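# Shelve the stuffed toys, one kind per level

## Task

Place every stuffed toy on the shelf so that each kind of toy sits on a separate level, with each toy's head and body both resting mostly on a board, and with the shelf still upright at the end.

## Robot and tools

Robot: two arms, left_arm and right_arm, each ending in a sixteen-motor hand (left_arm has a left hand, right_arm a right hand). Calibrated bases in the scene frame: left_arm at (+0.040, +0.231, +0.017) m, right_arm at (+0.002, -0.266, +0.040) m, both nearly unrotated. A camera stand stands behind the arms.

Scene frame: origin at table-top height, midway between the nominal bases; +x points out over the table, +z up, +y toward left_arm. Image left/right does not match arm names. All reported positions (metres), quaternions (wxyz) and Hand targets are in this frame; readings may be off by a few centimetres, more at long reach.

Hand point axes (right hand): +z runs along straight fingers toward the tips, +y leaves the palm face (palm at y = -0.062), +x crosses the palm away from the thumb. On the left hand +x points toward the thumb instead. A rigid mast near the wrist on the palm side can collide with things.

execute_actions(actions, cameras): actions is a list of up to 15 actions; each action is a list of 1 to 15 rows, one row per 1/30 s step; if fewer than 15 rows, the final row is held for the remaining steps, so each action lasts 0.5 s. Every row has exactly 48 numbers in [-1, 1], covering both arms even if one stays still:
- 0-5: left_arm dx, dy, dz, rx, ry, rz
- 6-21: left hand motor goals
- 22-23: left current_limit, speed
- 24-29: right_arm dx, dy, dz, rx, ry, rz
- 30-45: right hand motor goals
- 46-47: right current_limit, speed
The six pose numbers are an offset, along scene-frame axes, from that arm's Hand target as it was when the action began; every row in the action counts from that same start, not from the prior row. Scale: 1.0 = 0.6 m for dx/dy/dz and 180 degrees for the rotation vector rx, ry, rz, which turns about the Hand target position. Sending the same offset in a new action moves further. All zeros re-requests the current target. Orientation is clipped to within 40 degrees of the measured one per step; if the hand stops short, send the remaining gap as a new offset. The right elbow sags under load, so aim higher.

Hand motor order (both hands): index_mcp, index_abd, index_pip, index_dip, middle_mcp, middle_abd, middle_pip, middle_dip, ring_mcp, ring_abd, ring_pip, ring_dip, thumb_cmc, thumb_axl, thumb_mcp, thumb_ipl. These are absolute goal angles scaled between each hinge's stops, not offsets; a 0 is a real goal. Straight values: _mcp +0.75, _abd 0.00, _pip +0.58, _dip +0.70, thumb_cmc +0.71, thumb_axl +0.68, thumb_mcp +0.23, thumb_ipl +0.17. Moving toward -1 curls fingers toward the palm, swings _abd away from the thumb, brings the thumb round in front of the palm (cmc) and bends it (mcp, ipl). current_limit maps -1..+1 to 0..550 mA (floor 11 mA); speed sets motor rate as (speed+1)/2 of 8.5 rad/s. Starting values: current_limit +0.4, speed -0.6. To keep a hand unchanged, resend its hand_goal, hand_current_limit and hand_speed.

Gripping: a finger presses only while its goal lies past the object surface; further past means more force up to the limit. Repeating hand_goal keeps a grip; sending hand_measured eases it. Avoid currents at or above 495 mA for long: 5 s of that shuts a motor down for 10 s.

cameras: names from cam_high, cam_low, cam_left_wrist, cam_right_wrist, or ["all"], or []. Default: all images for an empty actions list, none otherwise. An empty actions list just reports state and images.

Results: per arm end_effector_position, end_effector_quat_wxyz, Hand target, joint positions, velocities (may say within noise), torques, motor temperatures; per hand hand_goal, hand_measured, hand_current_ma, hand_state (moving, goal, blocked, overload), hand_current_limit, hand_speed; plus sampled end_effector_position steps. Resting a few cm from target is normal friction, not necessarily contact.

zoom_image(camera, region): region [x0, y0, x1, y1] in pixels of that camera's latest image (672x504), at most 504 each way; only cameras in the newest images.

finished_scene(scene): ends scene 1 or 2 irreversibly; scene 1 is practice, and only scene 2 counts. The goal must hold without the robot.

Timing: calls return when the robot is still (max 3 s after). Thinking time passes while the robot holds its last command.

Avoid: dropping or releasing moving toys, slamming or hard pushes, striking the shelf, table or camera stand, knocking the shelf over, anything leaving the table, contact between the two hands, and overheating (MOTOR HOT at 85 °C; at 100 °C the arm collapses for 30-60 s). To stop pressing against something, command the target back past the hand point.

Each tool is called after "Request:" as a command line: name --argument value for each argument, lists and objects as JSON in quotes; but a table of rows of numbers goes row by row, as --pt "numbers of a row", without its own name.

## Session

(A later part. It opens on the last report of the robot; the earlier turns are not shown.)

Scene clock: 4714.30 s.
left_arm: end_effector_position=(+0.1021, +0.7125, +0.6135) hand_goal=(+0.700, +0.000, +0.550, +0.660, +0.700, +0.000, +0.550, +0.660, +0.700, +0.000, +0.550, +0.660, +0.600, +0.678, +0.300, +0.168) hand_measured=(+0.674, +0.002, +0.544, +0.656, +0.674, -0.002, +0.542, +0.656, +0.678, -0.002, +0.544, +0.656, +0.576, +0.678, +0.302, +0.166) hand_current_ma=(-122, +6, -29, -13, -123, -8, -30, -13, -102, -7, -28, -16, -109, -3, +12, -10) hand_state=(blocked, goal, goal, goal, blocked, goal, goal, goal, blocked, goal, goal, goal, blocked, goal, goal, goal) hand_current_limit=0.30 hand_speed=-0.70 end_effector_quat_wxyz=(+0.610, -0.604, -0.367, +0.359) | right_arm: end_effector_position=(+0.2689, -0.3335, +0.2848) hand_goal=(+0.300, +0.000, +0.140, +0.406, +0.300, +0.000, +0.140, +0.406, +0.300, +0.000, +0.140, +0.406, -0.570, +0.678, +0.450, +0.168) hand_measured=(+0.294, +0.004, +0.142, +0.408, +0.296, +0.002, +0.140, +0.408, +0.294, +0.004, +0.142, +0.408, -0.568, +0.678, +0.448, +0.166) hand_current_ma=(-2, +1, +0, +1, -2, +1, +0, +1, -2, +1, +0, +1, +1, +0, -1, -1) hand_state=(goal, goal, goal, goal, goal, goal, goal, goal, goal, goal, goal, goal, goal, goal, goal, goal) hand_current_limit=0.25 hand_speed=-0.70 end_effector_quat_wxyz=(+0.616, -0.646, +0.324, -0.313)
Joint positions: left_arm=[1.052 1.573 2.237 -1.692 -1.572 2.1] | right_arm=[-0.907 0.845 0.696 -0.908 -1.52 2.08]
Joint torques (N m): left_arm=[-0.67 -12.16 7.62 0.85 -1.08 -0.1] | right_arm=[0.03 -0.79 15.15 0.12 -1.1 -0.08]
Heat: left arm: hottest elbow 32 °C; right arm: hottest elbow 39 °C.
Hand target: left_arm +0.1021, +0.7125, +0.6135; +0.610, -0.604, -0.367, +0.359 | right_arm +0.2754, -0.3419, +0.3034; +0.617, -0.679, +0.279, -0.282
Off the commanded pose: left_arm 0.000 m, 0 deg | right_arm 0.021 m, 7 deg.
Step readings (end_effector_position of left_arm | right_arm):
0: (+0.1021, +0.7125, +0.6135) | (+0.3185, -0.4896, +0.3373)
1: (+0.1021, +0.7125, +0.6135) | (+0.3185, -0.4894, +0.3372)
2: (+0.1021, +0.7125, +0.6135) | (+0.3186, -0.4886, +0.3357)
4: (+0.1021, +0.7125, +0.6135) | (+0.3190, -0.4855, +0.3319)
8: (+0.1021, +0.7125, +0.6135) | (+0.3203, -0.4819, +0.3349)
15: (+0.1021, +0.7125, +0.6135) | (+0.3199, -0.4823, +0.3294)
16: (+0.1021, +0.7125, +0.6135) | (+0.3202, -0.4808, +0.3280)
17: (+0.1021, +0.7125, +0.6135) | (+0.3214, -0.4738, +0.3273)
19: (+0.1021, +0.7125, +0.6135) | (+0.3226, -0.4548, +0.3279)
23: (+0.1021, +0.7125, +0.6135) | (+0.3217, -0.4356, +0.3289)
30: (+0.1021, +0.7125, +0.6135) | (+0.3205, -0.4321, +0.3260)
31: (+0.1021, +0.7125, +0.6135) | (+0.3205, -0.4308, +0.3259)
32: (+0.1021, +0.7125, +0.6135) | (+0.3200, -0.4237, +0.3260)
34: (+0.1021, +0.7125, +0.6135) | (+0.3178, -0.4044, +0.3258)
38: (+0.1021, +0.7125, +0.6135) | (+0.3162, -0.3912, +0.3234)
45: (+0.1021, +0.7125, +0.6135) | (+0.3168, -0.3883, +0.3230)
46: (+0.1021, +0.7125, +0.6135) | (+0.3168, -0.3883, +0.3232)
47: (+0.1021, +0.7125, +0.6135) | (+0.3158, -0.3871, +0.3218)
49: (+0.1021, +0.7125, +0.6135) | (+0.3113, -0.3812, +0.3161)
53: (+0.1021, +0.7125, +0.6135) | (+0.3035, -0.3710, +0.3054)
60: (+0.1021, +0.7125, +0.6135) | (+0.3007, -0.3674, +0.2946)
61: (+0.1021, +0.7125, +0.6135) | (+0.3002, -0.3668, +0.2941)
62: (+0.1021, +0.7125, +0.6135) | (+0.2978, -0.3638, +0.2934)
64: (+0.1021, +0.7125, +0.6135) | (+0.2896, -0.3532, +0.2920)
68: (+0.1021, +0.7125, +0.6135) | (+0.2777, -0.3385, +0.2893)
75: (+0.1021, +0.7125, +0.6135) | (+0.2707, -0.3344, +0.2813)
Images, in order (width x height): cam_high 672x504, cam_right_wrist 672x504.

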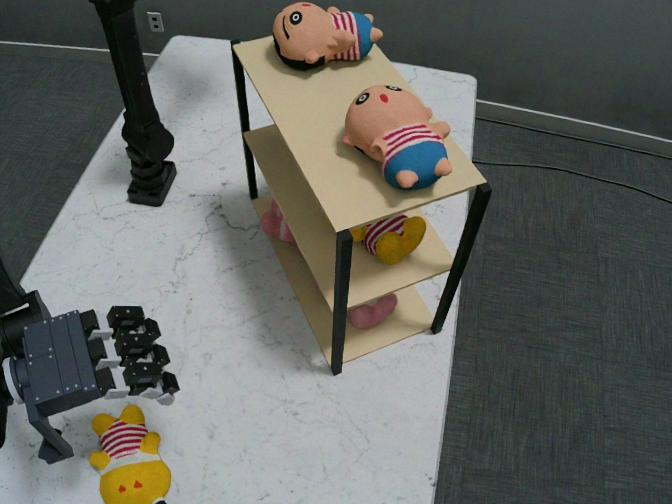

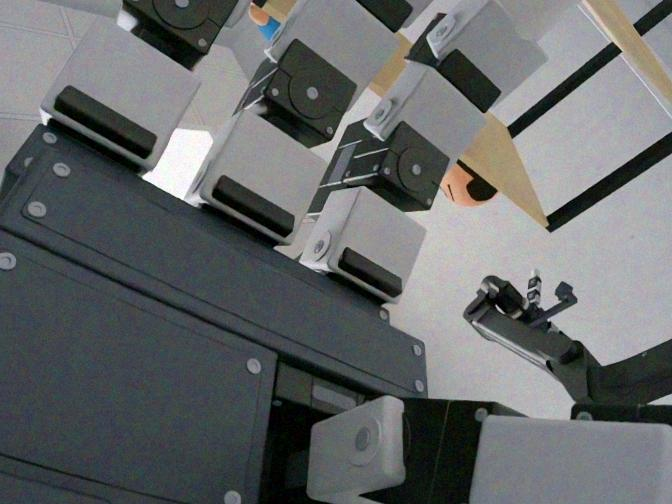

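Request:
execute_actions --actions '[[[0,0,0,0,0,0,0.7,0,0.55,0.66,0.7,0,0.55,0.66,0.7,0,0.55,0.66,0.6,0.678,0.3,0.168,0.3,-0.7,0.003,-0.092,0,0,0,0,0.3,0,0.14,0.406,0.3,0,0.14,0.406,0.3,0,0.14,0.406,-0.57,0.678,0.45,0.168,0.25,-0.7]],[[0,0,0,0,0,0,0.7,0,0.55,0.66,0.7,0,0.55,0.66,0.7,0,0.55,0.66,0.6,0.678,0.3,0.168,0.3,-0.7,0,0,-0.12,0,0,0,0.3,0,0.14,0.406,0.3,0,0.14,0.406,0.3,0,0.14,0.406,-0.57,0.678,0.45,0.168,0.25,-0.7]]]' --cameras '["cam_high","cam_right_wrist"]'

Request:
zoom_image --camera "cam_high" --region '[0, 300, 260, 504]'

Scene clock: 4738.23 s.
left_arm: end_effector_position=(+0.1021, +0.7125, +0.6135) hand_goal=(+0.700, +0.000, +0.550, +0.660, +0.700, +0.000, +0.550, +0.660, +0.700, +0.000, +0.550, +0.660, +0.600, +0.678, +0.300, +0.168) hand_measured=(+0.674, +0.002, +0.544, +0.656, +0.674, -0.002, +0.542, +0.656, +0.678, -0.002, +0.544, +0.656, +0.576, +0.678, +0.302, +0.166) hand_current_ma=(-122, +6, -29, -13, -123, -8, -30, -13, -102, -7, -28, -16, -109, -3, +12, -10) hand_state=(blocked, goal, goal, goal, blocked, goal, goal, goal, blocked, goal, goal, goal, blocked, goal, goal, goal) hand_current_limit=0.30 hand_speed=-0.70 end_effector_quat_wxyz=(+0.610, -0.604, -0.367, +0.359) | right_arm: end_effector_position=(+0.2712, -0.3893, +0.2214) hand_goal=(+0.300, +0.000, +0.140, +0.406, +0.300, +0.000, +0.140, +0.406, +0.300, +0.000, +0.140, +0.406, -0.570, +0.678, +0.450, +0.168) hand_measured=(+0.294, +0.002, +0.142, +0.408, +0.294, +0.002, +0.140, +0.408, +0.294, +0.002, +0.142, +0.408, -0.568, +0.678, +0.448, +0.166) hand_current_ma=(-3, +0, +0, +1, -2, +0, +0, +1, -3, +0, +0, +1, +0, +0, -1, -1) hand_state=(goal, goal, goal, goal, goal, goal, goal, goal, goal, goal, goal, goal, goal, goal, goal, goal) hand_current_limit=0.25 hand_speed=-0.70 end_effector_quat_wxyz=(-0.581, +0.649, -0.357, +0.336)
Joint positions: left_arm=[1.052 1.573 2.237 -1.692 -1.572 2.1] | right_arm=[-1.012 1.078 0.705 -1.09 -1.472 1.658]
Joint torques (N m): left_arm=[-0.62 -12.1 7.64 0.84 -1.08 -0.09] | right_arm=[0.21 -2.84 12.82 -0.23 -1.24 -0.09]
Motor temperatures (°C): left_arm=[23 27 32 21 26 23] | right_arm=[24 26 44 24 26 23]
Heat: left arm: hottest elbow 32 °C; right arm: hottest elbow 44 °C.
Hand target: left_arm +0.1021, +0.7125, +0.6135; +0.610, -0.604, -0.367, +0.359 | right_arm +0.2772, -0.3970, +0.2314; -0.617, +0.679, -0.279, +0.282
Off the commanded pose: left_arm 0.000 m, 0 deg | right_arm 0.014 m, 12 deg.
Step readings (end_effector_position of left_arm | right_arm):
0: (+0.1021, +0.7125, +0.6135) | (+0.2689, -0.3335, +0.2848)
1: (+0.1021, +0.7125, +0.6135) | (+0.2690, -0.3336, +0.2847)
2: (+0.1021, +0.7125, +0.6135) | (+0.2692, -0.3354, +0.2847)
4: (+0.1021, +0.7125, +0.6135) | (+0.2700, -0.3442, +0.2855)
8: (+0.1021, +0.7125, +0.6135) | (+0.2706, -0.3749, +0.2845)
15: (+0.1021, +0.7125, +0.6135) | (+0.2709, -0.3838, +0.2845)
16: (+0.1021, +0.7125, +0.6135) | (+0.2710, -0.3839, +0.2846)
17: (+0.1021, +0.7125, +0.6135) | (+0.2716, -0.3851, +0.2837)
19: (+0.1021, +0.7125, +0.6135) | (+0.2729, -0.3882, +0.2779)
23: (+0.1021, +0.7125, +0.6135) | (+0.2724, -0.3903, +0.2504)
30: (+0.1021, +0.7125, +0.6135) | (+0.2720, -0.3929, +0.2283)
Images, in order (width x height): cam_high 672x504, cam_right_wrist 672x504.

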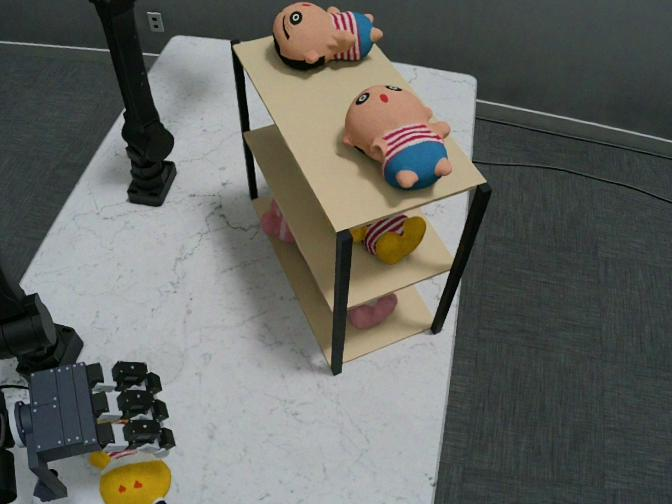

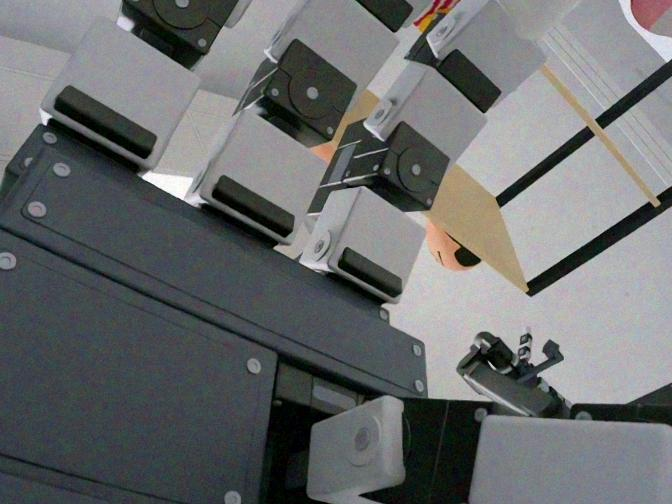

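Scaled by 1.938 from the camera's 672x504 image, which has a finer 960x720 frame.

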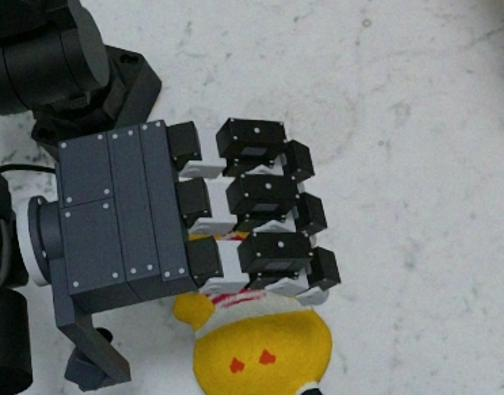

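Request:
execute_actions --actions '[[[0,0,0,0,0,0,0.7,0,0.55,0.66,0.7,0,0.55,0.66,0.7,0,0.55,0.66,0.6,0.678,0.3,0.168,0.3,-0.7,0,0,0,0,0,-0.05,0.3,0,0.14,0.406,0.3,0,0.14,0.406,0.3,0,0.14,0.406,-0.57,0.678,0.45,0.168,0.25,-0.7]],[[0,0,0,0,0,0,0.7,0,0.55,0.66,0.7,0,0.55,0.66,0.7,0,0.55,0.66,0.6,0.678,0.3,0.168,0.3,-0.7,0,0,-0.09,0,0,0,0.3,0,0.14,0.406,0.3,0,0.14,0.406,0.3,0,0.14,0.406,-0.57,0.678,0.45,0.168,0.25,-0.7]]]' --cameras '["cam_high","cam_low","cam_right_wrist"]'

Request:
zoom_image --camera "cam_high" --region '[0, 300, 260, 504]'

Scene clock: 4770.17 s.
left_arm: end_effector_position=(+0.1021, +0.7125, +0.6135) hand_goal=(+0.700, +0.000, +0.550, +0.660, +0.700, +0.000, +0.550, +0.660, +0.700, +0.000, +0.550, +0.660, +0.600, +0.678, +0.300, +0.168) hand_measured=(+0.674, +0.002, +0.544, +0.656, +0.674, -0.002, +0.542, +0.656, +0.678, -0.002, +0.544, +0.656, +0.576, +0.678, +0.302, +0.166) hand_current_ma=(-122, +6, -29, -13, -123, -8, -30, -13, -102, -7, -28, -16, -109, -3, +12, -10) hand_state=(blocked, goal, goal, goal, blocked, goal, goal, goal, blocked, goal, goal, goal, blocked, goal, goal, goal) hand_current_limit=0.30 hand_speed=-0.70 end_effector_quat_wxyz=(+0.610, -0.604, -0.367, +0.359) | right_arm: end_effector_position=(+0.2758, -0.3962, +0.1773) hand_goal=(+0.300, +0.000, +0.140, +0.406, +0.300, +0.000, +0.140, +0.406, +0.300, +0.000, +0.140, +0.406, -0.570, +0.678, +0.450, +0.168) hand_measured=(+0.294, +0.002, +0.142, +0.408, +0.294, +0.002, +0.140, +0.408, +0.294, +0.002, +0.142, +0.408, -0.568, +0.678, +0.448, +0.166) hand_current_ma=(-3, +0, +0, +1, -2, +0, +0, +1, -3, +0, +0, +1, +0, +0, -1, -1) hand_state=(goal, goal, goal, goal, goal, goal, goal, goal, goal, goal, goal, goal, goal, goal, goal, goal) hand_current_limit=0.25 hand_speed=-0.70 end_effector_quat_wxyz=(-0.586, +0.656, -0.338, +0.336)
Joint positions: left_arm=[1.052 1.573 2.237 -1.692 -1.572 2.1] | right_arm=[-1.012 1.255 0.7 -1.235 -1.48 1.306]
Joint torques (N m): left_arm=[-0.62 -12.16 7.64 0.85 -1.08 -0.1] | right_arm=[-0.15 -3.84 8.98 -0.72 -1.43 -0.02]
Heat: left arm: hottest elbow 32 °C; right arm: hottest elbow 45 °C.
Hand target: left_arm +0.1021, +0.7125, +0.6135; +0.610, -0.604, -0.367, +0.359 | right_arm +0.2773, -0.3971, +0.1774; -0.593, +0.655, -0.332, +0.330
Off the commanded pose: left_arm 0.000 m, 0 deg | right_arm 0.002 m, 1 deg.
Step readings (end_effector_position of left_arm | right_arm):
0: (+0.1021, +0.7125, +0.6135) | (+0.2712, -0.3894, +0.2214)
1: (+0.1021, +0.7125, +0.6135) | (+0.2712, -0.3893, +0.2214)
2: (+0.1021, +0.7125, +0.6135) | (+0.2709, -0.3888, +0.2212)
4: (+0.1021, +0.7125, +0.6135) | (+0.2698, -0.3866, +0.2204)
8: (+0.1021, +0.7125, +0.6135) | (+0.2682, -0.3835, +0.2169)
15: (+0.1021, +0.7125, +0.6135) | (+0.2681, -0.3836, +0.2179)
16: (+0.1021, +0.7125, +0.6135) | (+0.2683, -0.3840, +0.2179)
17: (+0.1021, +0.7125, +0.6135) | (+0.2690, -0.3848, +0.2171)
19: (+0.1021, +0.7125, +0.6135) | (+0.2711, -0.3883, +0.2118)
23: (+0.1021, +0.7125, +0.6135) | (+0.2734, -0.3922, +0.1939)
30: (+0.1021, +0.7125, +0.6135) | (+0.2751, -0.3949, +0.1798)
Images, in order (width x height): cam_high 672x504, cam_low 672x504, cam_right_wrist 672x504.

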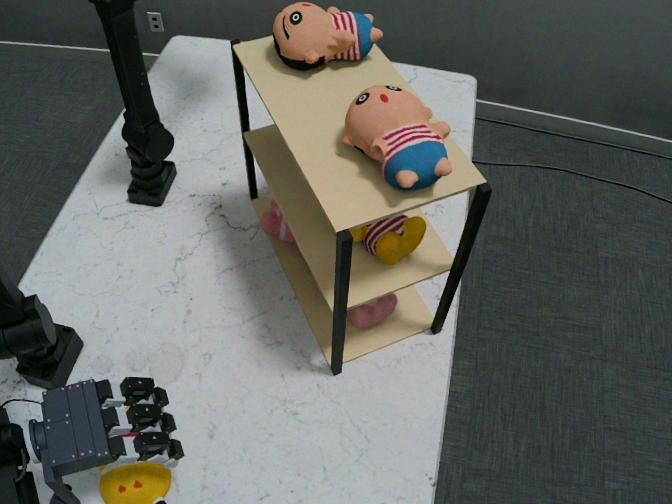

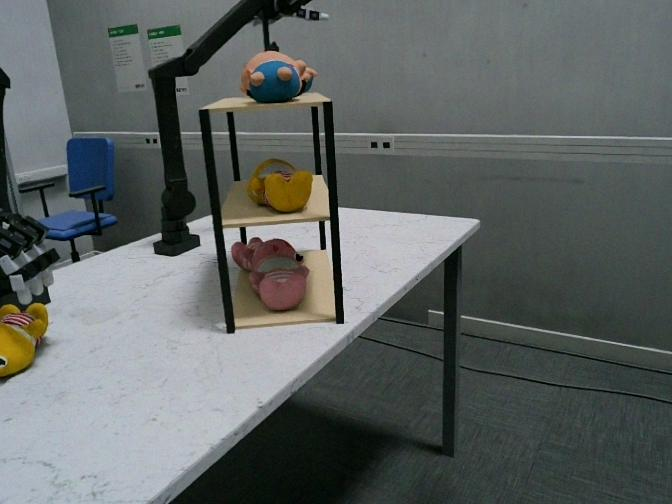

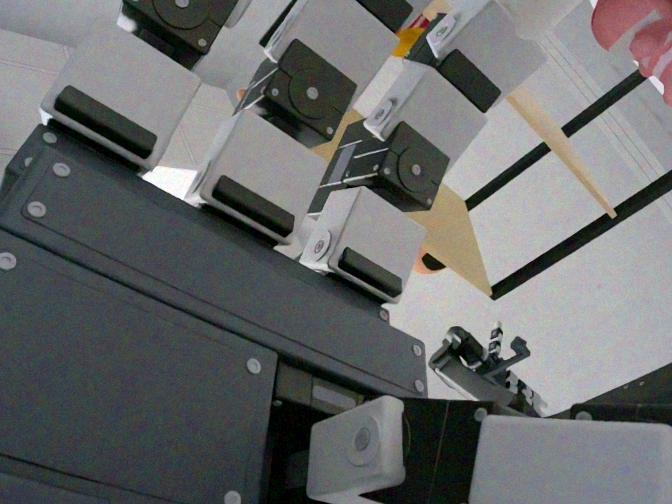

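Scaled by 1.938 from the camera's 672x504 image, which has a finer 960x720 frame.

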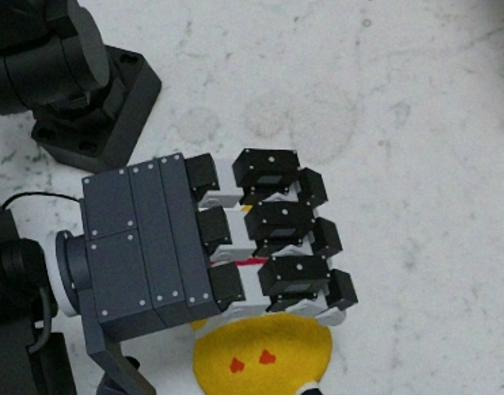

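Request:
execute_actions --actions '[[[0,0,0,0,0,0,0.7,0,0.55,0.66,0.7,0,0.55,0.66,0.7,0,0.55,0.66,0.6,0.678,0.3,0.168,0.3,-0.7,-0.003,0.036,0,0,0,0.01,0.3,0,0.14,0.406,0.3,0,0.14,0.406,0.3,0,0.14,0.406,-0.57,0.678,0.45,0.168,0.25,-0.7]],[[0,0,0,0,0,0,0.7,0,0.55,0.66,0.7,0,0.55,0.66,0.7,0,0.55,0.66,0.6,0.678,0.3,0.168,0.3,-0.7,0,0,-0.06,0,0,0,0.3,0,0.14,0.406,0.3,0,0.14,0.406,0.3,0,0.14,0.406,-0.57,0.678,0.45,0.168,0.25,-0.7]]]' --cameras '["cam_high","cam_low","cam_right_wrist"]'

Request:
zoom_image --camera "cam_high" --region '[0, 300, 260, 504]'

Request:
zoom_image --camera "cam_low" --region '[0, 200, 160, 400]'

Scene clock: 4792.77 s.
left_arm: end_effector_position=(+0.1021, +0.7125, +0.6135) hand_goal=(+0.700, +0.000, +0.550, +0.660, +0.700, +0.000, +0.550, +0.660, +0.700, +0.000, +0.550, +0.660, +0.600, +0.678, +0.300, +0.168) hand_measured=(+0.674, +0.002, +0.544, +0.656, +0.674, -0.002, +0.542, +0.656, +0.678, -0.002, +0.544, +0.656, +0.576, +0.678, +0.302, +0.166) hand_current_ma=(-122, +6, -29, -13, -123, -8, -30, -13, -102, -7, -28, -16, -109, -3, +12, -10) hand_state=(blocked, goal, goal, goal, blocked, goal, goal, goal, blocked, goal, goal, goal, blocked, goal, goal, goal) hand_current_limit=0.30 hand_speed=-0.70 end_effector_quat_wxyz=(+0.610, -0.604, -0.367, +0.359) | right_arm: end_effector_position=(+0.2729, -0.3753, +0.1447) hand_goal=(+0.300, +0.000, +0.140, +0.406, +0.300, +0.000, +0.140, +0.406, +0.300, +0.000, +0.140, +0.406, -0.570, +0.678, +0.450, +0.168) hand_measured=(+0.294, +0.002, +0.142, +0.408, +0.294, +0.002, +0.140, +0.408, +0.294, +0.002, +0.142, +0.408, -0.568, +0.678, +0.448, +0.166) hand_current_ma=(-3, +0, +0, +1, -2, +0, +0, +1, -3, +0, +0, +1, +0, +0, -1, -1) hand_state=(goal, goal, goal, goal, goal, goal, goal, goal, goal, goal, goal, goal, goal, goal, goal, goal) hand_current_limit=0.25 hand_speed=-0.70 end_effector_quat_wxyz=(-0.598, +0.658, -0.328, +0.319)
Joint positions: left_arm=[1.052 1.573 2.237 -1.692 -1.572 2.1] | right_arm=[-0.979 1.326 0.643 -1.24 -1.485 1.19]
Joint torques (N m): left_arm=[-0.62 -12.16 7.65 0.84 -1.08 -0.1] | right_arm=[0.03 -3.96 7.31 0.09 -1.38 -0.07]
Heat: left arm: hottest elbow 32 °C; right arm: hottest elbow 43 °C.
Hand target: left_arm +0.1021, +0.7125, +0.6135; +0.610, -0.604, -0.367, +0.359 | right_arm +0.2755, -0.3755, +0.1414; -0.599, +0.660, -0.321, +0.320
Off the commanded pose: left_arm 0.000 m, 0 deg | right_arm 0.004 m, 1 deg.
Step readings (end_effector_position of left_arm | right_arm):
0: (+0.1021, +0.7125, +0.6135) | (+0.2758, -0.3962, +0.1773)
1: (+0.1021, +0.7125, +0.6135) | (+0.2758, -0.3962, +0.1773)
2: (+0.1021, +0.7125, +0.6135) | (+0.2758, -0.3959, +0.1773)
4: (+0.1021, +0.7125, +0.6135) | (+0.2760, -0.3934, +0.1775)
8: (+0.1021, +0.7125, +0.6135) | (+0.2763, -0.3847, +0.1769)
15: (+0.1021, +0.7125, +0.6135) | (+0.2757, -0.3800, +0.1768)
16: (+0.1021, +0.7125, +0.6135) | (+0.2758, -0.3801, +0.1768)
17: (+0.1021, +0.7125, +0.6135) | (+0.2757, -0.3798, +0.1762)
19: (+0.1021, +0.7125, +0.6135) | (+0.2751, -0.3787, +0.1712)
23: (+0.1021, +0.7125, +0.6135) | (+0.2719, -0.3739, +0.1541)
30: (+0.1021, +0.7125, +0.6135) | (+0.2723, -0.3745, +0.1451)
Images, in order (width x height): cam_high 672x504, cam_low 672x504, cam_right_wrist 672x504.

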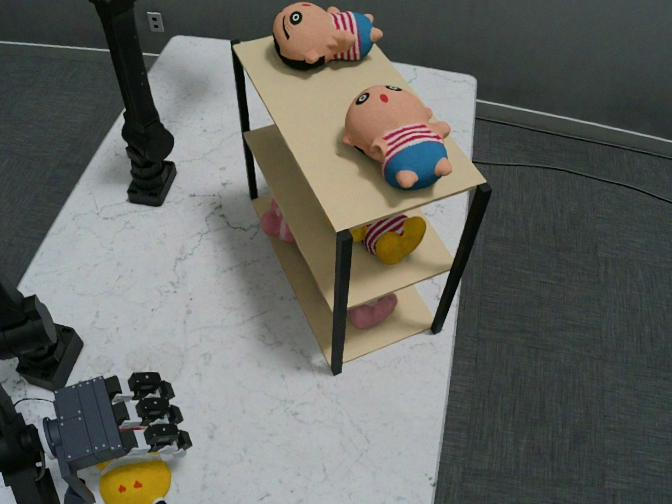

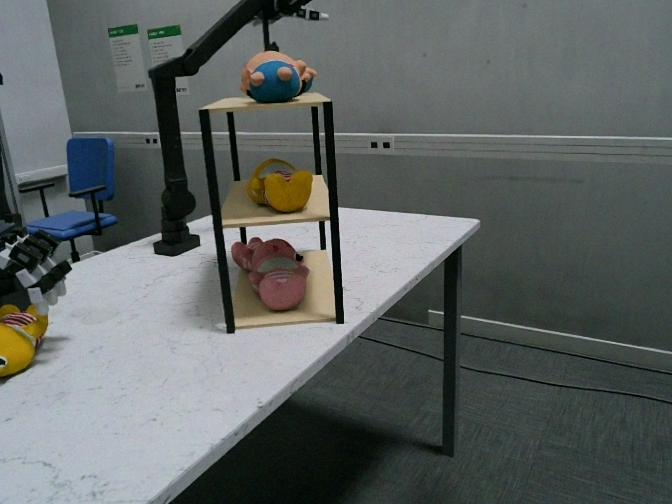

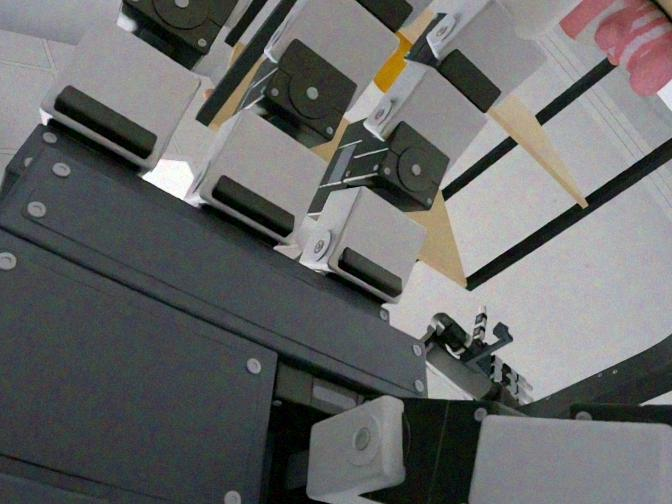

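Scaled by 1.938 from the camera's 672x504 image, which has a finer 960x720 frame.

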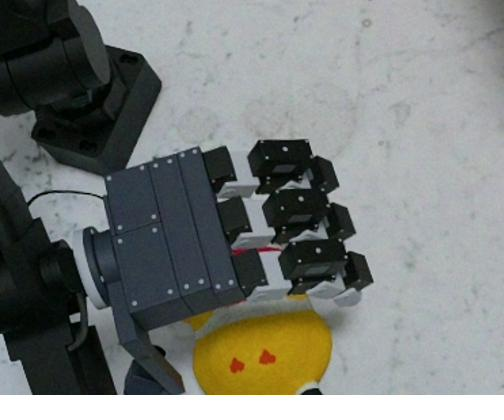

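Scaled by 2.520 from the camera's 672x504 image, which has a finer 960x720 frame.

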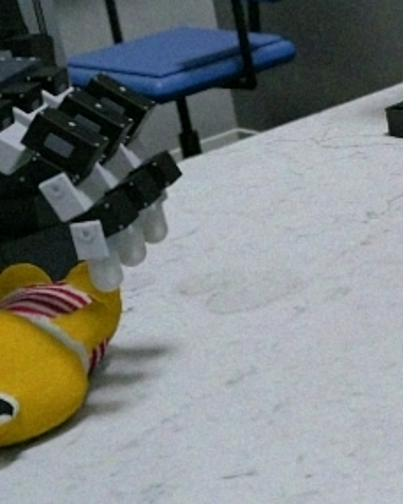

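Request:
execute_actions --actions '[[[0,0,0,0,0,0,0.7,0,0.55,0.66,0.7,0,0.55,0.66,0.7,0,0.55,0.66,0.6,0.678,0.3,0.168,0.3,-0.7,-0.002,-0.002,-0.04,0,0,0,0.3,0,0.14,0.406,0.3,0,0.14,0.406,0.3,0,0.14,0.406,-0.57,0.678,0.45,0.168,0.25,-0.7]],[[0,0,0,0,0,0,0.7,0,0.55,0.66,0.7,0,0.55,0.66,0.7,0,0.55,0.66,0.6,0.678,0.3,0.168,0.3,-0.7,0,0,-0.034,0,0,0,0.3,0,0.14,0.406,0.3,0,0.14,0.406,0.3,0,0.14,0.406,-0.57,0.678,0.45,0.168,0.25,-0.7]]]' --cameras '["cam_high","cam_low"]'

Request:
zoom_image --camera "cam_low" --region '[0, 200, 160, 400]'

Scene clock: 4819.20 s.
left_arm: end_effector_position=(+0.1021, +0.7125, +0.6135) hand_goal=(+0.700, +0.000, +0.550, +0.660, +0.700, +0.000, +0.550, +0.660, +0.700, +0.000, +0.550, +0.660, +0.600, +0.678, +0.300, +0.168) hand_measured=(+0.674, +0.002, +0.544, +0.656, +0.674, -0.002, +0.542, +0.656, +0.678, -0.002, +0.544, +0.656, +0.576, +0.678, +0.302, +0.166) hand_current_ma=(-122, +6, -29, -13, -123, -8, -30, -13, -102, -7, -28, -16, -109, -3, +12, -10) hand_state=(blocked, goal, goal, goal, blocked, goal, goal, goal, blocked, goal, goal, goal, blocked, goal, goal, goal) hand_current_limit=0.30 hand_speed=-0.70 end_effector_quat_wxyz=(+0.610, -0.604, -0.367, +0.359) | right_arm: end_effector_position=(+0.2737, -0.3763, +0.1014) hand_goal=(+0.300, +0.000, +0.140, +0.406, +0.300, +0.000, +0.140, +0.406, +0.300, +0.000, +0.140, +0.406, -0.570, +0.678, +0.450, +0.168) hand_measured=(+0.294, +0.002, +0.142, +0.408, +0.294, +0.002, +0.140, +0.408, +0.294, +0.002, +0.142, +0.408, -0.568, +0.678, +0.448, +0.166) hand_current_ma=(-3, +0, +0, +1, -2, +0, +0, +1, -3, +0, +0, +1, +0, +0, -1, -1) hand_state=(goal, goal, goal, goal, goal, goal, goal, goal, goal, goal, goal, goal, goal, goal, goal, goal) hand_current_limit=0.25 hand_speed=-0.70 end_effector_quat_wxyz=(-0.600, +0.658, -0.325, +0.318)
Joint positions: left_arm=[1.052 1.573 2.237 -1.692 -1.572 2.1] | right_arm=[-0.979 1.462 0.612 -1.157 -1.485 1.103]
Joint torques (N m): left_arm=[-0.62 -12.04 7.64 0.84 -1.08 -0.1] | right_arm=[-0.38 -4.72 5.7 -0.01 -1.23 -0.1]
Heat: left arm: hottest elbow 31 °C; right arm: hottest elbow 41 °C.
Hand target: left_arm +0.1021, +0.7125, +0.6135; +0.610, -0.604, -0.367, +0.359 | right_arm +0.2742, -0.3766, +0.0970; -0.599, +0.660, -0.321, +0.320
Off the commanded pose: left_arm 0.000 m, 0 deg | right_arm 0.004 m, 1 deg.
Step readings (end_effector_position of left_arm | right_arm):
0: (+0.1021, +0.7125, +0.6135) | (+0.2729, -0.3753, +0.1447)
1: (+0.1021, +0.7125, +0.6135) | (+0.2729, -0.3754, +0.1446)
2: (+0.1021, +0.7125, +0.6135) | (+0.2733, -0.3759, +0.1440)
4: (+0.1021, +0.7125, +0.6135) | (+0.2743, -0.3774, +0.1398)
8: (+0.1021, +0.7125, +0.6135) | (+0.2732, -0.3757, +0.1275)
15: (+0.1021, +0.7125, +0.6135) | (+0.2729, -0.3753, +0.1220)
16: (+0.1021, +0.7125, +0.6135) | (+0.2731, -0.3755, +0.1219)
17: (+0.1021, +0.7125, +0.6135) | (+0.2734, -0.3760, +0.1212)
19: (+0.1021, +0.7125, +0.6135) | (+0.2745, -0.3776, +0.1173)
23: (+0.1021, +0.7125, +0.6135) | (+0.2737, -0.3765, +0.1065)
30: (+0.1021, +0.7125, +0.6135) | (+0.2734, -0.3760, +0.1016)
Images, in order (width x height): cam_high 672x504, cam_low 672x504.

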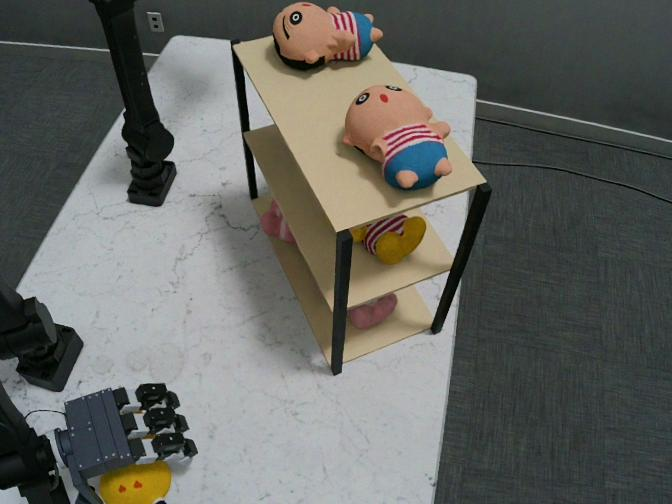

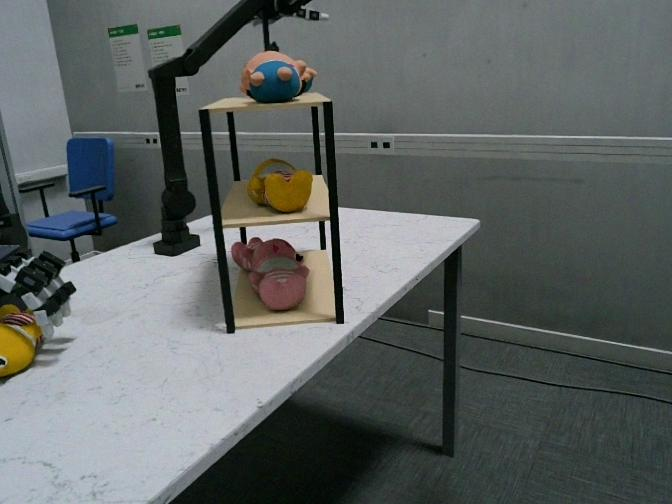

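Scaled by 2.520 from the camera's 672x504 image, which has a finer 960x720 frame.

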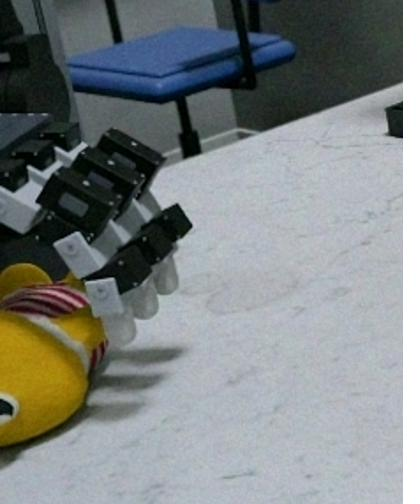

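Request:
execute_actions --actions '[[[0,0,0,0,0,0,0.7,0,0.55,0.66,0.7,0,0.55,0.66,0.7,0,0.55,0.66,0.6,0.678,0.3,0.168,0.3,-0.7,0.004,-0.006,0,0,0,0,0.2,0,0.14,0.406,0.2,0,0.14,0.406,0.2,0,0.14,0.406,-0.57,0.678,0.4,0.168,0.1,-0.75]],[[0,0,0,0,0,0,0.7,0,0.55,0.66,0.7,0,0.55,0.66,0.7,0,0.55,0.66,0.6,0.678,0.3,0.168,0.3,-0.7,0,0,0,0,0,0,0.05,0,0.14,0.4,0.05,0,0.14,0.4,0.05,0,0.14,0.4,-0.57,0.678,0.3,0.168,0.1,-0.75]],[[0,0,0,0,0,0,0.7,0,0.55,0.66,0.7,0,0.55,0.66,0.7,0,0.55,0.66,0.6,0.678,0.3,0.168,0.3,-0.7,0,0,0,0,0,0,-0.1,0,0.12,0.38,-0.1,0,0.12,0.38,-0.1,0,0.12,0.38,-0.57,0.678,0.25,0.168,0.1,-0.75]],[[0,0,0,0,0,0,0.7,0,0.55,0.66,0.7,0,0.55,0.66,0.7,0,0.55,0.66,0.6,0.678,0.3,0.168,0.3,-0.7,0,0,0,0,0,0,-0.3,0,0.1,0.35,-0.3,0,0.1,0.35,-0.3,0,0.1,0.35,-0.57,0.678,0.2,0.13,0.1,-0.75]],[[0,0,0,0,0,0,0.7,0,0.55,0.66,0.7,0,0.55,0.66,0.7,0,0.55,0.66,0.6,0.678,0.3,0.168,0.3,-0.7,0,0,0,0,0,0,-0.45,0,0.05,0.3,-0.45,0,0.05,0.3,-0.45,0,0.05,0.3,-0.57,0.678,0.13,0.1,0.2,-0.75]],[[0,0,0,0,0,0,0.7,0,0.55,0.66,0.7,0,0.55,0.66,0.7,0,0.55,0.66,0.6,0.678,0.3,0.168,0.3,-0.7,0,0,0,0,0,0,-0.6,0,0.05,0.3,-0.6,0,0.05,0.3,-0.6,0,0.05,0.3,-0.57,0.678,0.05,0.05,0.4,-0.75]]]' --cameras '["cam_high","cam_low"]'

Request:
zoom_image --camera "cam_low" --region '[0, 200, 160, 400]'

Scene clock: 4839.47 s.
left_arm: end_effector_position=(+0.1021, +0.7125, +0.6135) hand_goal=(+0.700, +0.000, +0.550, +0.660, +0.700, +0.000, +0.550, +0.660, +0.700, +0.000, +0.550, +0.660, +0.600, +0.678, +0.300, +0.168) hand_measured=(+0.674, +0.002, +0.544, +0.656, +0.674, -0.002, +0.542, +0.656, +0.678, -0.002, +0.544, +0.656, +0.576, +0.678, +0.302, +0.166) hand_current_ma=(-122, +6, -29, -13, -123, -8, -30, -13, -102, -7, -28, -16, -109, -3, +12, -10) hand_state=(blocked, goal, goal, goal, blocked, goal, goal, goal, blocked, goal, goal, goal, blocked, goal, goal, goal) hand_current_limit=0.30 hand_speed=-0.70 end_effector_quat_wxyz=(+0.610, -0.604, -0.367, +0.359) | right_arm: end_effector_position=(+0.2734, -0.3759, +0.0990) hand_goal=(-0.600, +0.000, +0.050, +0.300, -0.600, +0.000, +0.050, +0.300, -0.600, +0.000, +0.050, +0.300, -0.570, +0.678, +0.050, +0.050) hand_measured=(-0.414, -0.010, +0.096, +0.314, -0.494, -0.010, +0.110, +0.330, -0.520, -0.006, +0.090, +0.318, -0.526, +0.678, +0.276, +0.168) hand_current_ma=(+385, -4, +63, +9, +273, -4, +100, +34, +172, -2, +51, +13, +61, +0, +385, +385) hand_state=(blocked, goal, blocked, goal, blocked, goal, blocked, blocked, moving, goal, blocked, goal, blocked, goal, blocked, blocked) hand_current_limit=0.40 hand_speed=-0.75 end_effector_quat_wxyz=(-0.601, +0.657, -0.327, +0.316)
Joint positions: left_arm=[1.052 1.573 2.237 -1.692 -1.572 2.1] | right_arm=[-0.979 1.473 0.612 -1.157 -1.485 1.1]
Joint torques (N m): left_arm=[-0.62 -12.16 7.64 0.85 -1.08 -0.1] | right_arm=[-0.38 -4.78 6.63 -0.09 -1.04 -0.07]
Motor temperatures (°C): left_arm=[23 27 31 21 26 23] | right_arm=[24 26 39 24 28 22]
Heat: left arm: hottest elbow 31 °C; right arm: hottest elbow 39 °C.
Hand target: left_arm +0.1021, +0.7125, +0.6135; +0.610, -0.604, -0.367, +0.359 | right_arm +0.2766, -0.3802, +0.0970; -0.599, +0.660, -0.321, +0.320
Off the commanded pose: left_arm 0.000 m, 0 deg | right_arm 0.006 m, 1 deg.
Step readings (end_effector_position of left_arm | right_arm):
0: (+0.1021, +0.7125, +0.6135) | (+0.2737, -0.3764, +0.1014)
1: (+0.1021, +0.7125, +0.6135) | (+0.2737, -0.3764, +0.1014)
2: (+0.1021, +0.7125, +0.6135) | (+0.2737, -0.3764, +0.1014)
4: (+0.1021, +0.7125, +0.6135) | (+0.2737, -0.3763, +0.1011)
8: (+0.1021, +0.7125, +0.6135) | (+0.2734, -0.3760, +0.0997)
15: (+0.1021, +0.7125, +0.6135) | (+0.2734, -0.3759, +0.0994)
16: (+0.1021, +0.7125, +0.6135) | (+0.2734, -0.3759, +0.0994)
17: (+0.1021, +0.7125, +0.6135) | (+0.2734, -0.3759, +0.0994)
19: (+0.1021, +0.7125, +0.6135) | (+0.2734, -0.3759, +0.0994)
23: (+0.1021, +0.7125, +0.6135) | (+0.2734, -0.3758, +0.0993)
30: (+0.1021, +0.7125, +0.6135) | (+0.2734, -0.3758, +0.0993)
31: (+0.1021, +0.7125, +0.6135) | (+0.2734, -0.3758, +0.0993)
32: (+0.1021, +0.7125, +0.6135) | (+0.2734, -0.3758, +0.0993)
34: (+0.1021, +0.7125, +0.6135) | (+0.2734, -0.3758, +0.0993)
38: (+0.1021, +0.7125, +0.6135) | (+0.2734, -0.3759, +0.0993)
45: (+0.1021, +0.7125, +0.6135) | (+0.2734, -0.3759, +0.0993)
46: (+0.1021, +0.7125, +0.6135) | (+0.2734, -0.3759, +0.0993)
47: (+0.1021, +0.7125, +0.6135) | (+0.2734, -0.3759, +0.0993)
49: (+0.1021, +0.7125, +0.6135) | (+0.2734, -0.3760, +0.0993)
53: (+0.1021, +0.7125, +0.6135) | (+0.2735, -0.3760, +0.0993)
60: (+0.1021, +0.7125, +0.6135) | (+0.2735, -0.3760, +0.0993)
61: (+0.1021, +0.7125, +0.6135) | (+0.2735, -0.3760, +0.0993)
62: (+0.1021, +0.7125, +0.6135) | (+0.2735, -0.3760, +0.0993)
64: (+0.1021, +0.7125, +0.6135) | (+0.2735, -0.3760, +0.0992)
68: (+0.1021, +0.7125, +0.6135) | (+0.2734, -0.3760, +0.0991)
75: (+0.1021, +0.7125, +0.6135) | (+0.2734, -0.3759, +0.0990)
76: (+0.1021, +0.7125, +0.6135) | (+0.2734, -0.3759, +0.0990)
77: (+0.1021, +0.7125, +0.6135) | (+0.2734, -0.3759, +0.0990)
79: (+0.1021, +0.7125, +0.6135) | (+0.2734, -0.3759, +0.0990)
83: (+0.1021, +0.7125, +0.6135) | (+0.2734, -0.3759, +0.0990)
90: (+0.1021, +0.7125, +0.6135) | (+0.2734, -0.3759, +0.0990)
Images, in order (width x height): cam_high 672x504, cam_low 672x504.

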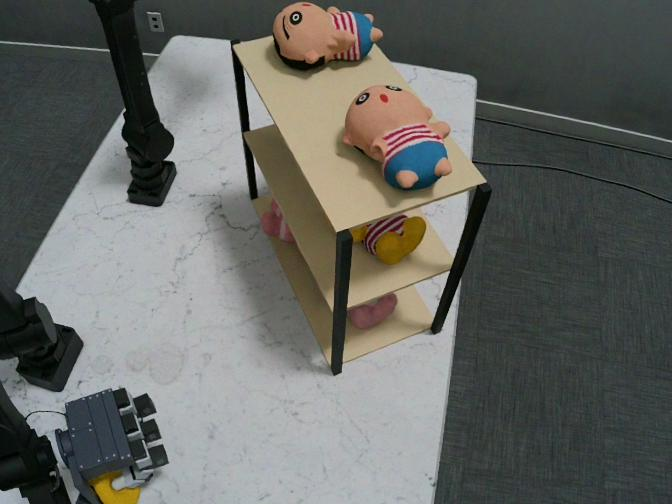

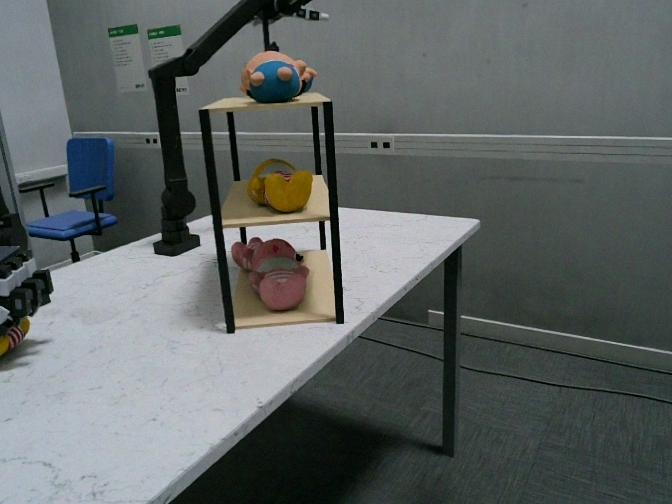

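Scaled by 2.520 from the camera's 672x504 image, which has a finer 960x720 frame.

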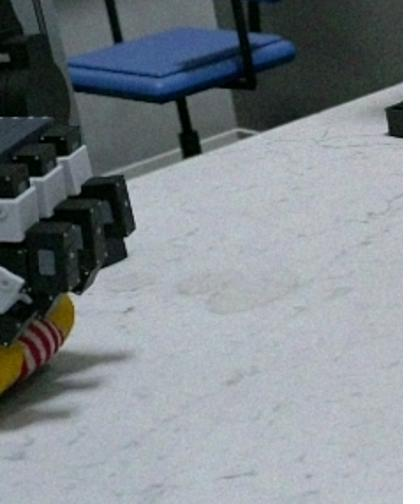

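Request:
execute_actions --actions '[[[0,0,0,0,0,0,0.7,0,0.55,0.66,0.7,0,0.55,0.66,0.7,0,0.55,0.66,0.6,0.678,0.3,0.168,0.3,-0.7,0,0,0.06,0,0,0,-0.6,0,0.05,0.3,-0.6,0,0.05,0.3,-0.6,0,0.05,0.3,-0.57,0.678,0.05,0.05,0.4,-0.75]],[[0,0,0,0,0,0,0.7,0,0.55,0.66,0.7,0,0.55,0.66,0.7,0,0.55,0.66,0.6,0.678,0.3,0.168,0.3,-0.7,0,0,0.1,0,0,0,-0.6,0,0.05,0.3,-0.6,0,0.05,0.3,-0.6,0,0.05,0.3,-0.57,0.678,0.05,0.05,0.4,-0.75]]]' --cameras '["cam_high","cam_low","cam_right_wrist"]'

Request:
zoom_image --camera "cam_low" --region '[0, 200, 160, 400]'

Scene clock: 4847.17 s.
left_arm: end_effector_position=(+0.1021, +0.7125, +0.6135) hand_goal=(+0.700, +0.000, +0.550, +0.660, +0.700, +0.000, +0.550, +0.660, +0.700, +0.000, +0.550, +0.660, +0.600, +0.678, +0.300, +0.168) hand_measured=(+0.674, +0.002, +0.544, +0.656, +0.674, -0.002, +0.542, +0.656, +0.678, -0.002, +0.544, +0.656, +0.576, +0.678, +0.302, +0.166) hand_current_ma=(-122, +6, -29, -13, -123, -8, -30, -13, -102, -7, -28, -16, -109, -3, +12, -10) hand_state=(blocked, goal, goal, goal, blocked, goal, goal, goal, blocked, goal, goal, goal, blocked, goal, goal, goal) hand_current_limit=0.30 hand_speed=-0.70 end_effector_quat_wxyz=(+0.610, -0.604, -0.367, +0.359) | right_arm: end_effector_position=(+0.2705, -0.3710, +0.1824) hand_goal=(-0.600, +0.000, +0.050, +0.300, -0.600, +0.000, +0.050, +0.300, -0.600, +0.000, +0.050, +0.300, -0.570, +0.678, +0.050, +0.050) hand_measured=(-0.454, -0.010, +0.092, +0.310, -0.514, -0.010, +0.098, +0.324, -0.566, -0.002, +0.070, +0.308, -0.526, +0.678, +0.276, +0.124) hand_current_ma=(+385, -4, +55, +6, +195, -4, +70, +23, +42, -1, +16, +4, +61, +0, +385, +223) hand_state=(blocked, goal, blocked, goal, blocked, goal, blocked, blocked, blocked, goal, goal, goal, blocked, goal, blocked, blocked) hand_current_limit=0.40 hand_speed=-0.75 end_effector_quat_wxyz=(-0.599, +0.657, -0.328, +0.318)
Joint positions: left_arm=[1.052 1.573 2.237 -1.692 -1.572 2.1] | right_arm=[-0.977 1.24 0.689 -1.379 -1.486 1.186]
Joint torques (N m): left_arm=[-0.56 -12.16 7.65 0.84 -1.08 -0.1] | right_arm=[-0.38 -4.13 11.44 -1.07 -1 0.07]
Heat: left arm: hottest elbow 31 °C; right arm: hottest elbow 39 °C.
Hand target: left_arm +0.1021, +0.7125, +0.6135; +0.610, -0.604, -0.367, +0.359 | right_arm +0.2767, -0.3803, +0.1930; -0.598, +0.660, -0.321, +0.320
Off the commanded pose: left_arm 0.000 m, 0 deg | right_arm 0.015 m, 1 deg.
Step readings (end_effector_position of left_arm | right_arm):
0: (+0.1021, +0.7125, +0.6135) | (+0.2736, -0.3762, +0.0989)
1: (+0.1021, +0.7125, +0.6135) | (+0.2736, -0.3762, +0.0989)
2: (+0.1021, +0.7125, +0.6135) | (+0.2736, -0.3763, +0.0992)
4: (+0.1021, +0.7125, +0.6135) | (+0.2729, -0.3752, +0.1031)
8: (+0.1021, +0.7125, +0.6135) | (+0.2712, -0.3727, +0.1164)
15: (+0.1021, +0.7125, +0.6135) | (+0.2694, -0.3699, +0.1222)
16: (+0.1021, +0.7125, +0.6135) | (+0.2694, -0.3699, +0.1226)
17: (+0.1021, +0.7125, +0.6135) | (+0.2689, -0.3692, +0.1243)
19: (+0.1021, +0.7125, +0.6135) | (+0.2679, -0.3678, +0.1345)
23: (+0.1021, +0.7125, +0.6135) | (+0.2707, -0.3708, +0.1642)
30: (+0.1021, +0.7125, +0.6135) | (+0.2721, -0.3731, +0.1818)
Images, in order (width x height): cam_high 672x504, cam_low 672x504, cam_right_wrist 672x504.

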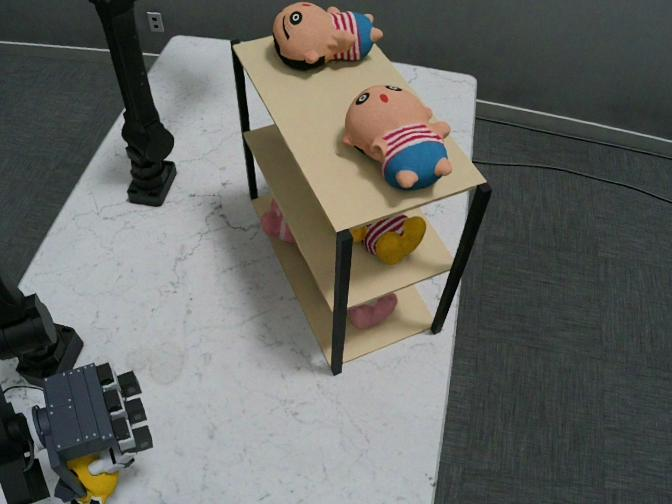

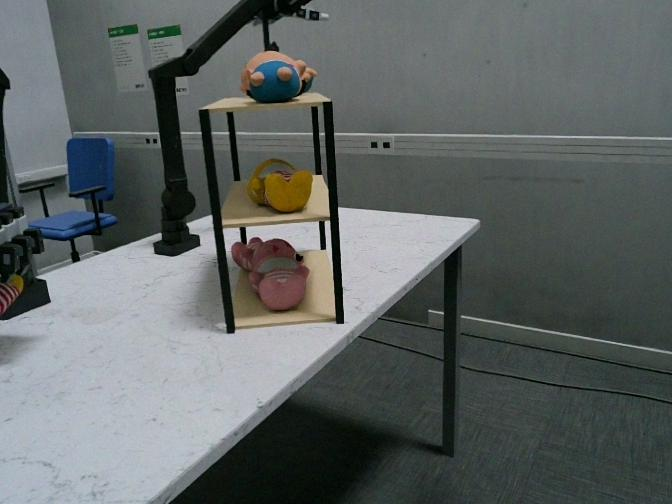

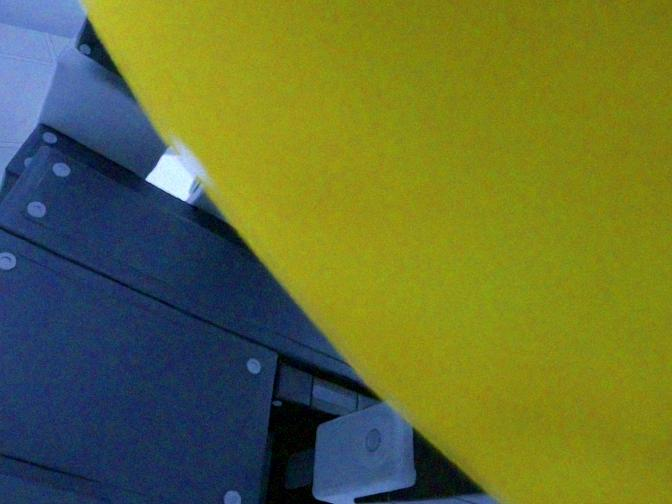

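Scaled by 2.520 from the camera's 672x504 image, which has a finer 960x720 frame.

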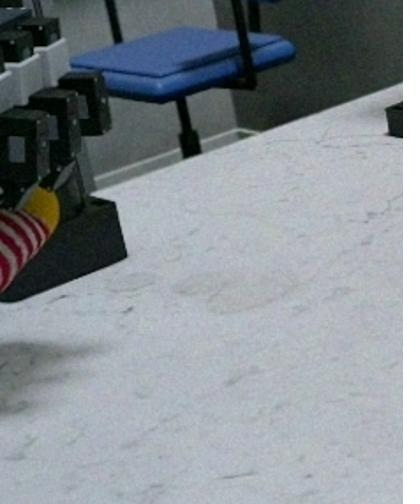

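Request:
execute_actions --actions '[[[0,0,0,0,0,0,0.7,0,0.55,0.66,0.7,0,0.55,0.66,0.7,0,0.55,0.66,0.6,0.678,0.3,0.168,0.3,-0.7,0,0,0.08,0,0,0,-0.6,0,0.05,0.3,-0.6,0,0.05,0.3,-0.6,0,0.05,0.3,-0.57,0.678,0.05,0.05,0.4,-0.75]],[[0,0,0,0,0,0,0.7,0,0.55,0.66,0.7,0,0.55,0.66,0.7,0,0.55,0.66,0.6,0.678,0.3,0.168,0.3,-0.7,0,0,0.08,0,0,0,-0.6,0,0.05,0.3,-0.6,0,0.05,0.3,-0.6,0,0.05,0.3,-0.57,0.678,0.05,0.05,0.4,-0.75]]]' --cameras '["cam_high","cam_low"]'

Scene clock: 4918.47 s.
left_arm: end_effector_position=(+0.1021, +0.7125, +0.6135) hand_goal=(+0.700, +0.000, +0.550, +0.660, +0.700, +0.000, +0.550, +0.660, +0.700, +0.000, +0.550, +0.660, +0.600, +0.678, +0.300, +0.168) hand_measured=(+0.674, +0.002, +0.544, +0.656, +0.674, -0.002, +0.542, +0.656, +0.678, -0.002, +0.544, +0.656, +0.576, +0.678, +0.302, +0.166) hand_current_ma=(-122, +6, -29, -13, -123, -8, -30, -13, -102, -7, -28, -16, -109, -3, +12, -10) hand_state=(blocked, goal, goal, goal, blocked, goal, goal, goal, blocked, goal, goal, goal, blocked, goal, goal, goal) hand_current_limit=0.30 hand_speed=-0.70 end_effector_quat_wxyz=(+0.610, -0.604, -0.367, +0.359) | right_arm: end_effector_position=(+0.2701, -0.3706, +0.2751) hand_goal=(-0.600, +0.000, +0.050, +0.300, -0.600, +0.000, +0.050, +0.300, -0.600, +0.000, +0.050, +0.300, -0.570, +0.678, +0.050, +0.050) hand_measured=(-0.454, -0.010, +0.092, +0.310, -0.514, -0.010, +0.098, +0.324, -0.566, -0.002, +0.068, +0.308, -0.526, +0.678, +0.276, +0.124) hand_current_ma=(+385, -4, +55, +6, +195, -4, +70, +23, +42, -1, +15, +4, +61, +0, +385, +223) hand_state=(blocked, goal, blocked, goal, blocked, goal, blocked, blocked, blocked, goal, goal, goal, blocked, goal, blocked, blocked) hand_current_limit=0.40 hand_speed=-0.75 end_effector_quat_wxyz=(-0.601, +0.654, -0.336, +0.313)
Joint positions: left_arm=[1.052 1.573 2.237 -1.692 -1.572 2.1] | right_arm=[-0.977 1.116 0.861 -1.632 -1.485 1.249]
Joint torques (N m): left_arm=[-0.56 -12.16 7.64 0.84 -1.08 -0.1] | right_arm=[-0.32 -3.25 13.42 -0.9 -1.03 -0.05]
Motor temperatures (°C): left_arm=[23 27 31 21 26 23] | right_arm=[24 26 44 24 28 22]
Heat: left arm: hottest elbow 31 °C; right arm: hottest elbow 44 °C.
Hand target: left_arm +0.1021, +0.7125, +0.6135; +0.610, -0.604, -0.367, +0.359 | right_arm +0.2767, -0.3802, +0.2890; -0.599, +0.660, -0.321, +0.320
Off the commanded pose: left_arm 0.000 m, 0 deg | right_arm 0.018 m, 2 deg.
Step readings (end_effector_position of left_arm | right_arm):
0: (+0.1021, +0.7125, +0.6135) | (+0.2705, -0.3709, +0.1824)
1: (+0.1021, +0.7125, +0.6135) | (+0.2704, -0.3708, +0.1825)
2: (+0.1021, +0.7125, +0.6135) | (+0.2701, -0.3704, +0.1837)
4: (+0.1021, +0.7125, +0.6135) | (+0.2691, -0.3689, +0.1906)
8: (+0.1021, +0.7125, +0.6135) | (+0.2706, -0.3711, +0.2130)
15: (+0.1021, +0.7125, +0.6135) | (+0.2713, -0.3723, +0.2276)
16: (+0.1021, +0.7125, +0.6135) | (+0.2709, -0.3717, +0.2279)
17: (+0.1021, +0.7125, +0.6135) | (+0.2704, -0.3709, +0.2291)
19: (+0.1021, +0.7125, +0.6135) | (+0.2697, -0.3699, +0.2360)
23: (+0.1021, +0.7125, +0.6135) | (+0.2715, -0.3727, +0.2591)
30: (+0.1021, +0.7125, +0.6135) | (+0.2717, -0.3728, +0.2744)
Images, in order (width x height): cam_high 672x504, cam_low 672x504.

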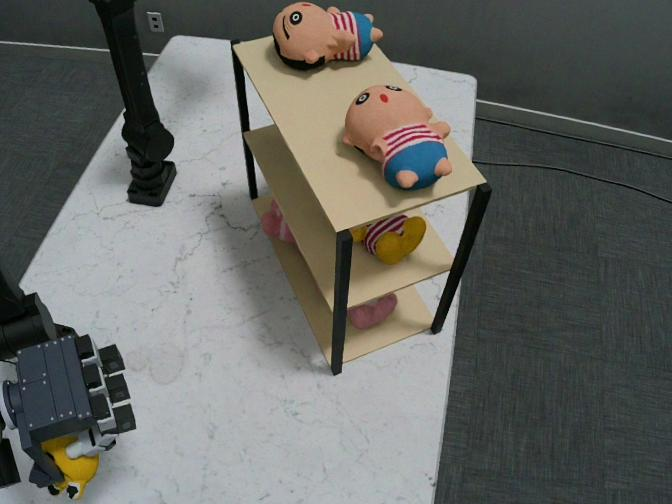

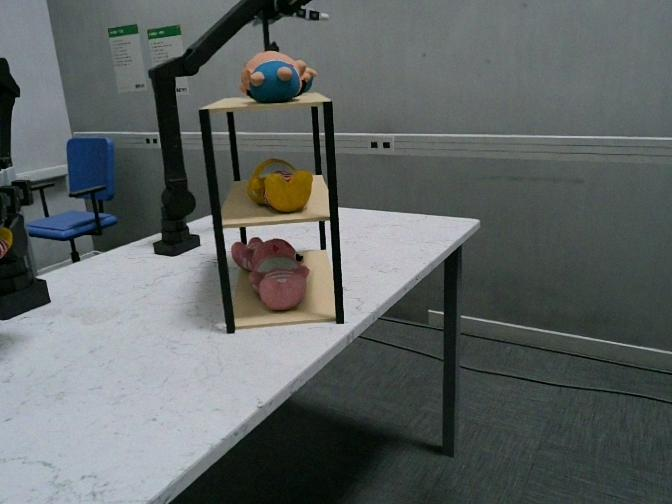

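Request:
zoom_image --camera "cam_high" --region '[0, 320, 180, 504]'

Scaled by 2.739 from the camera's 672x504 image, which has a finer 960x720 frame.

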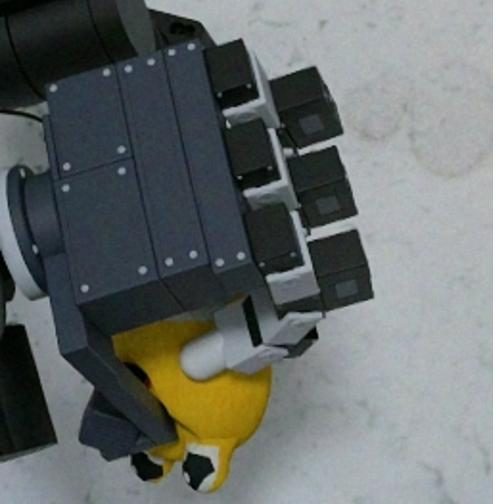

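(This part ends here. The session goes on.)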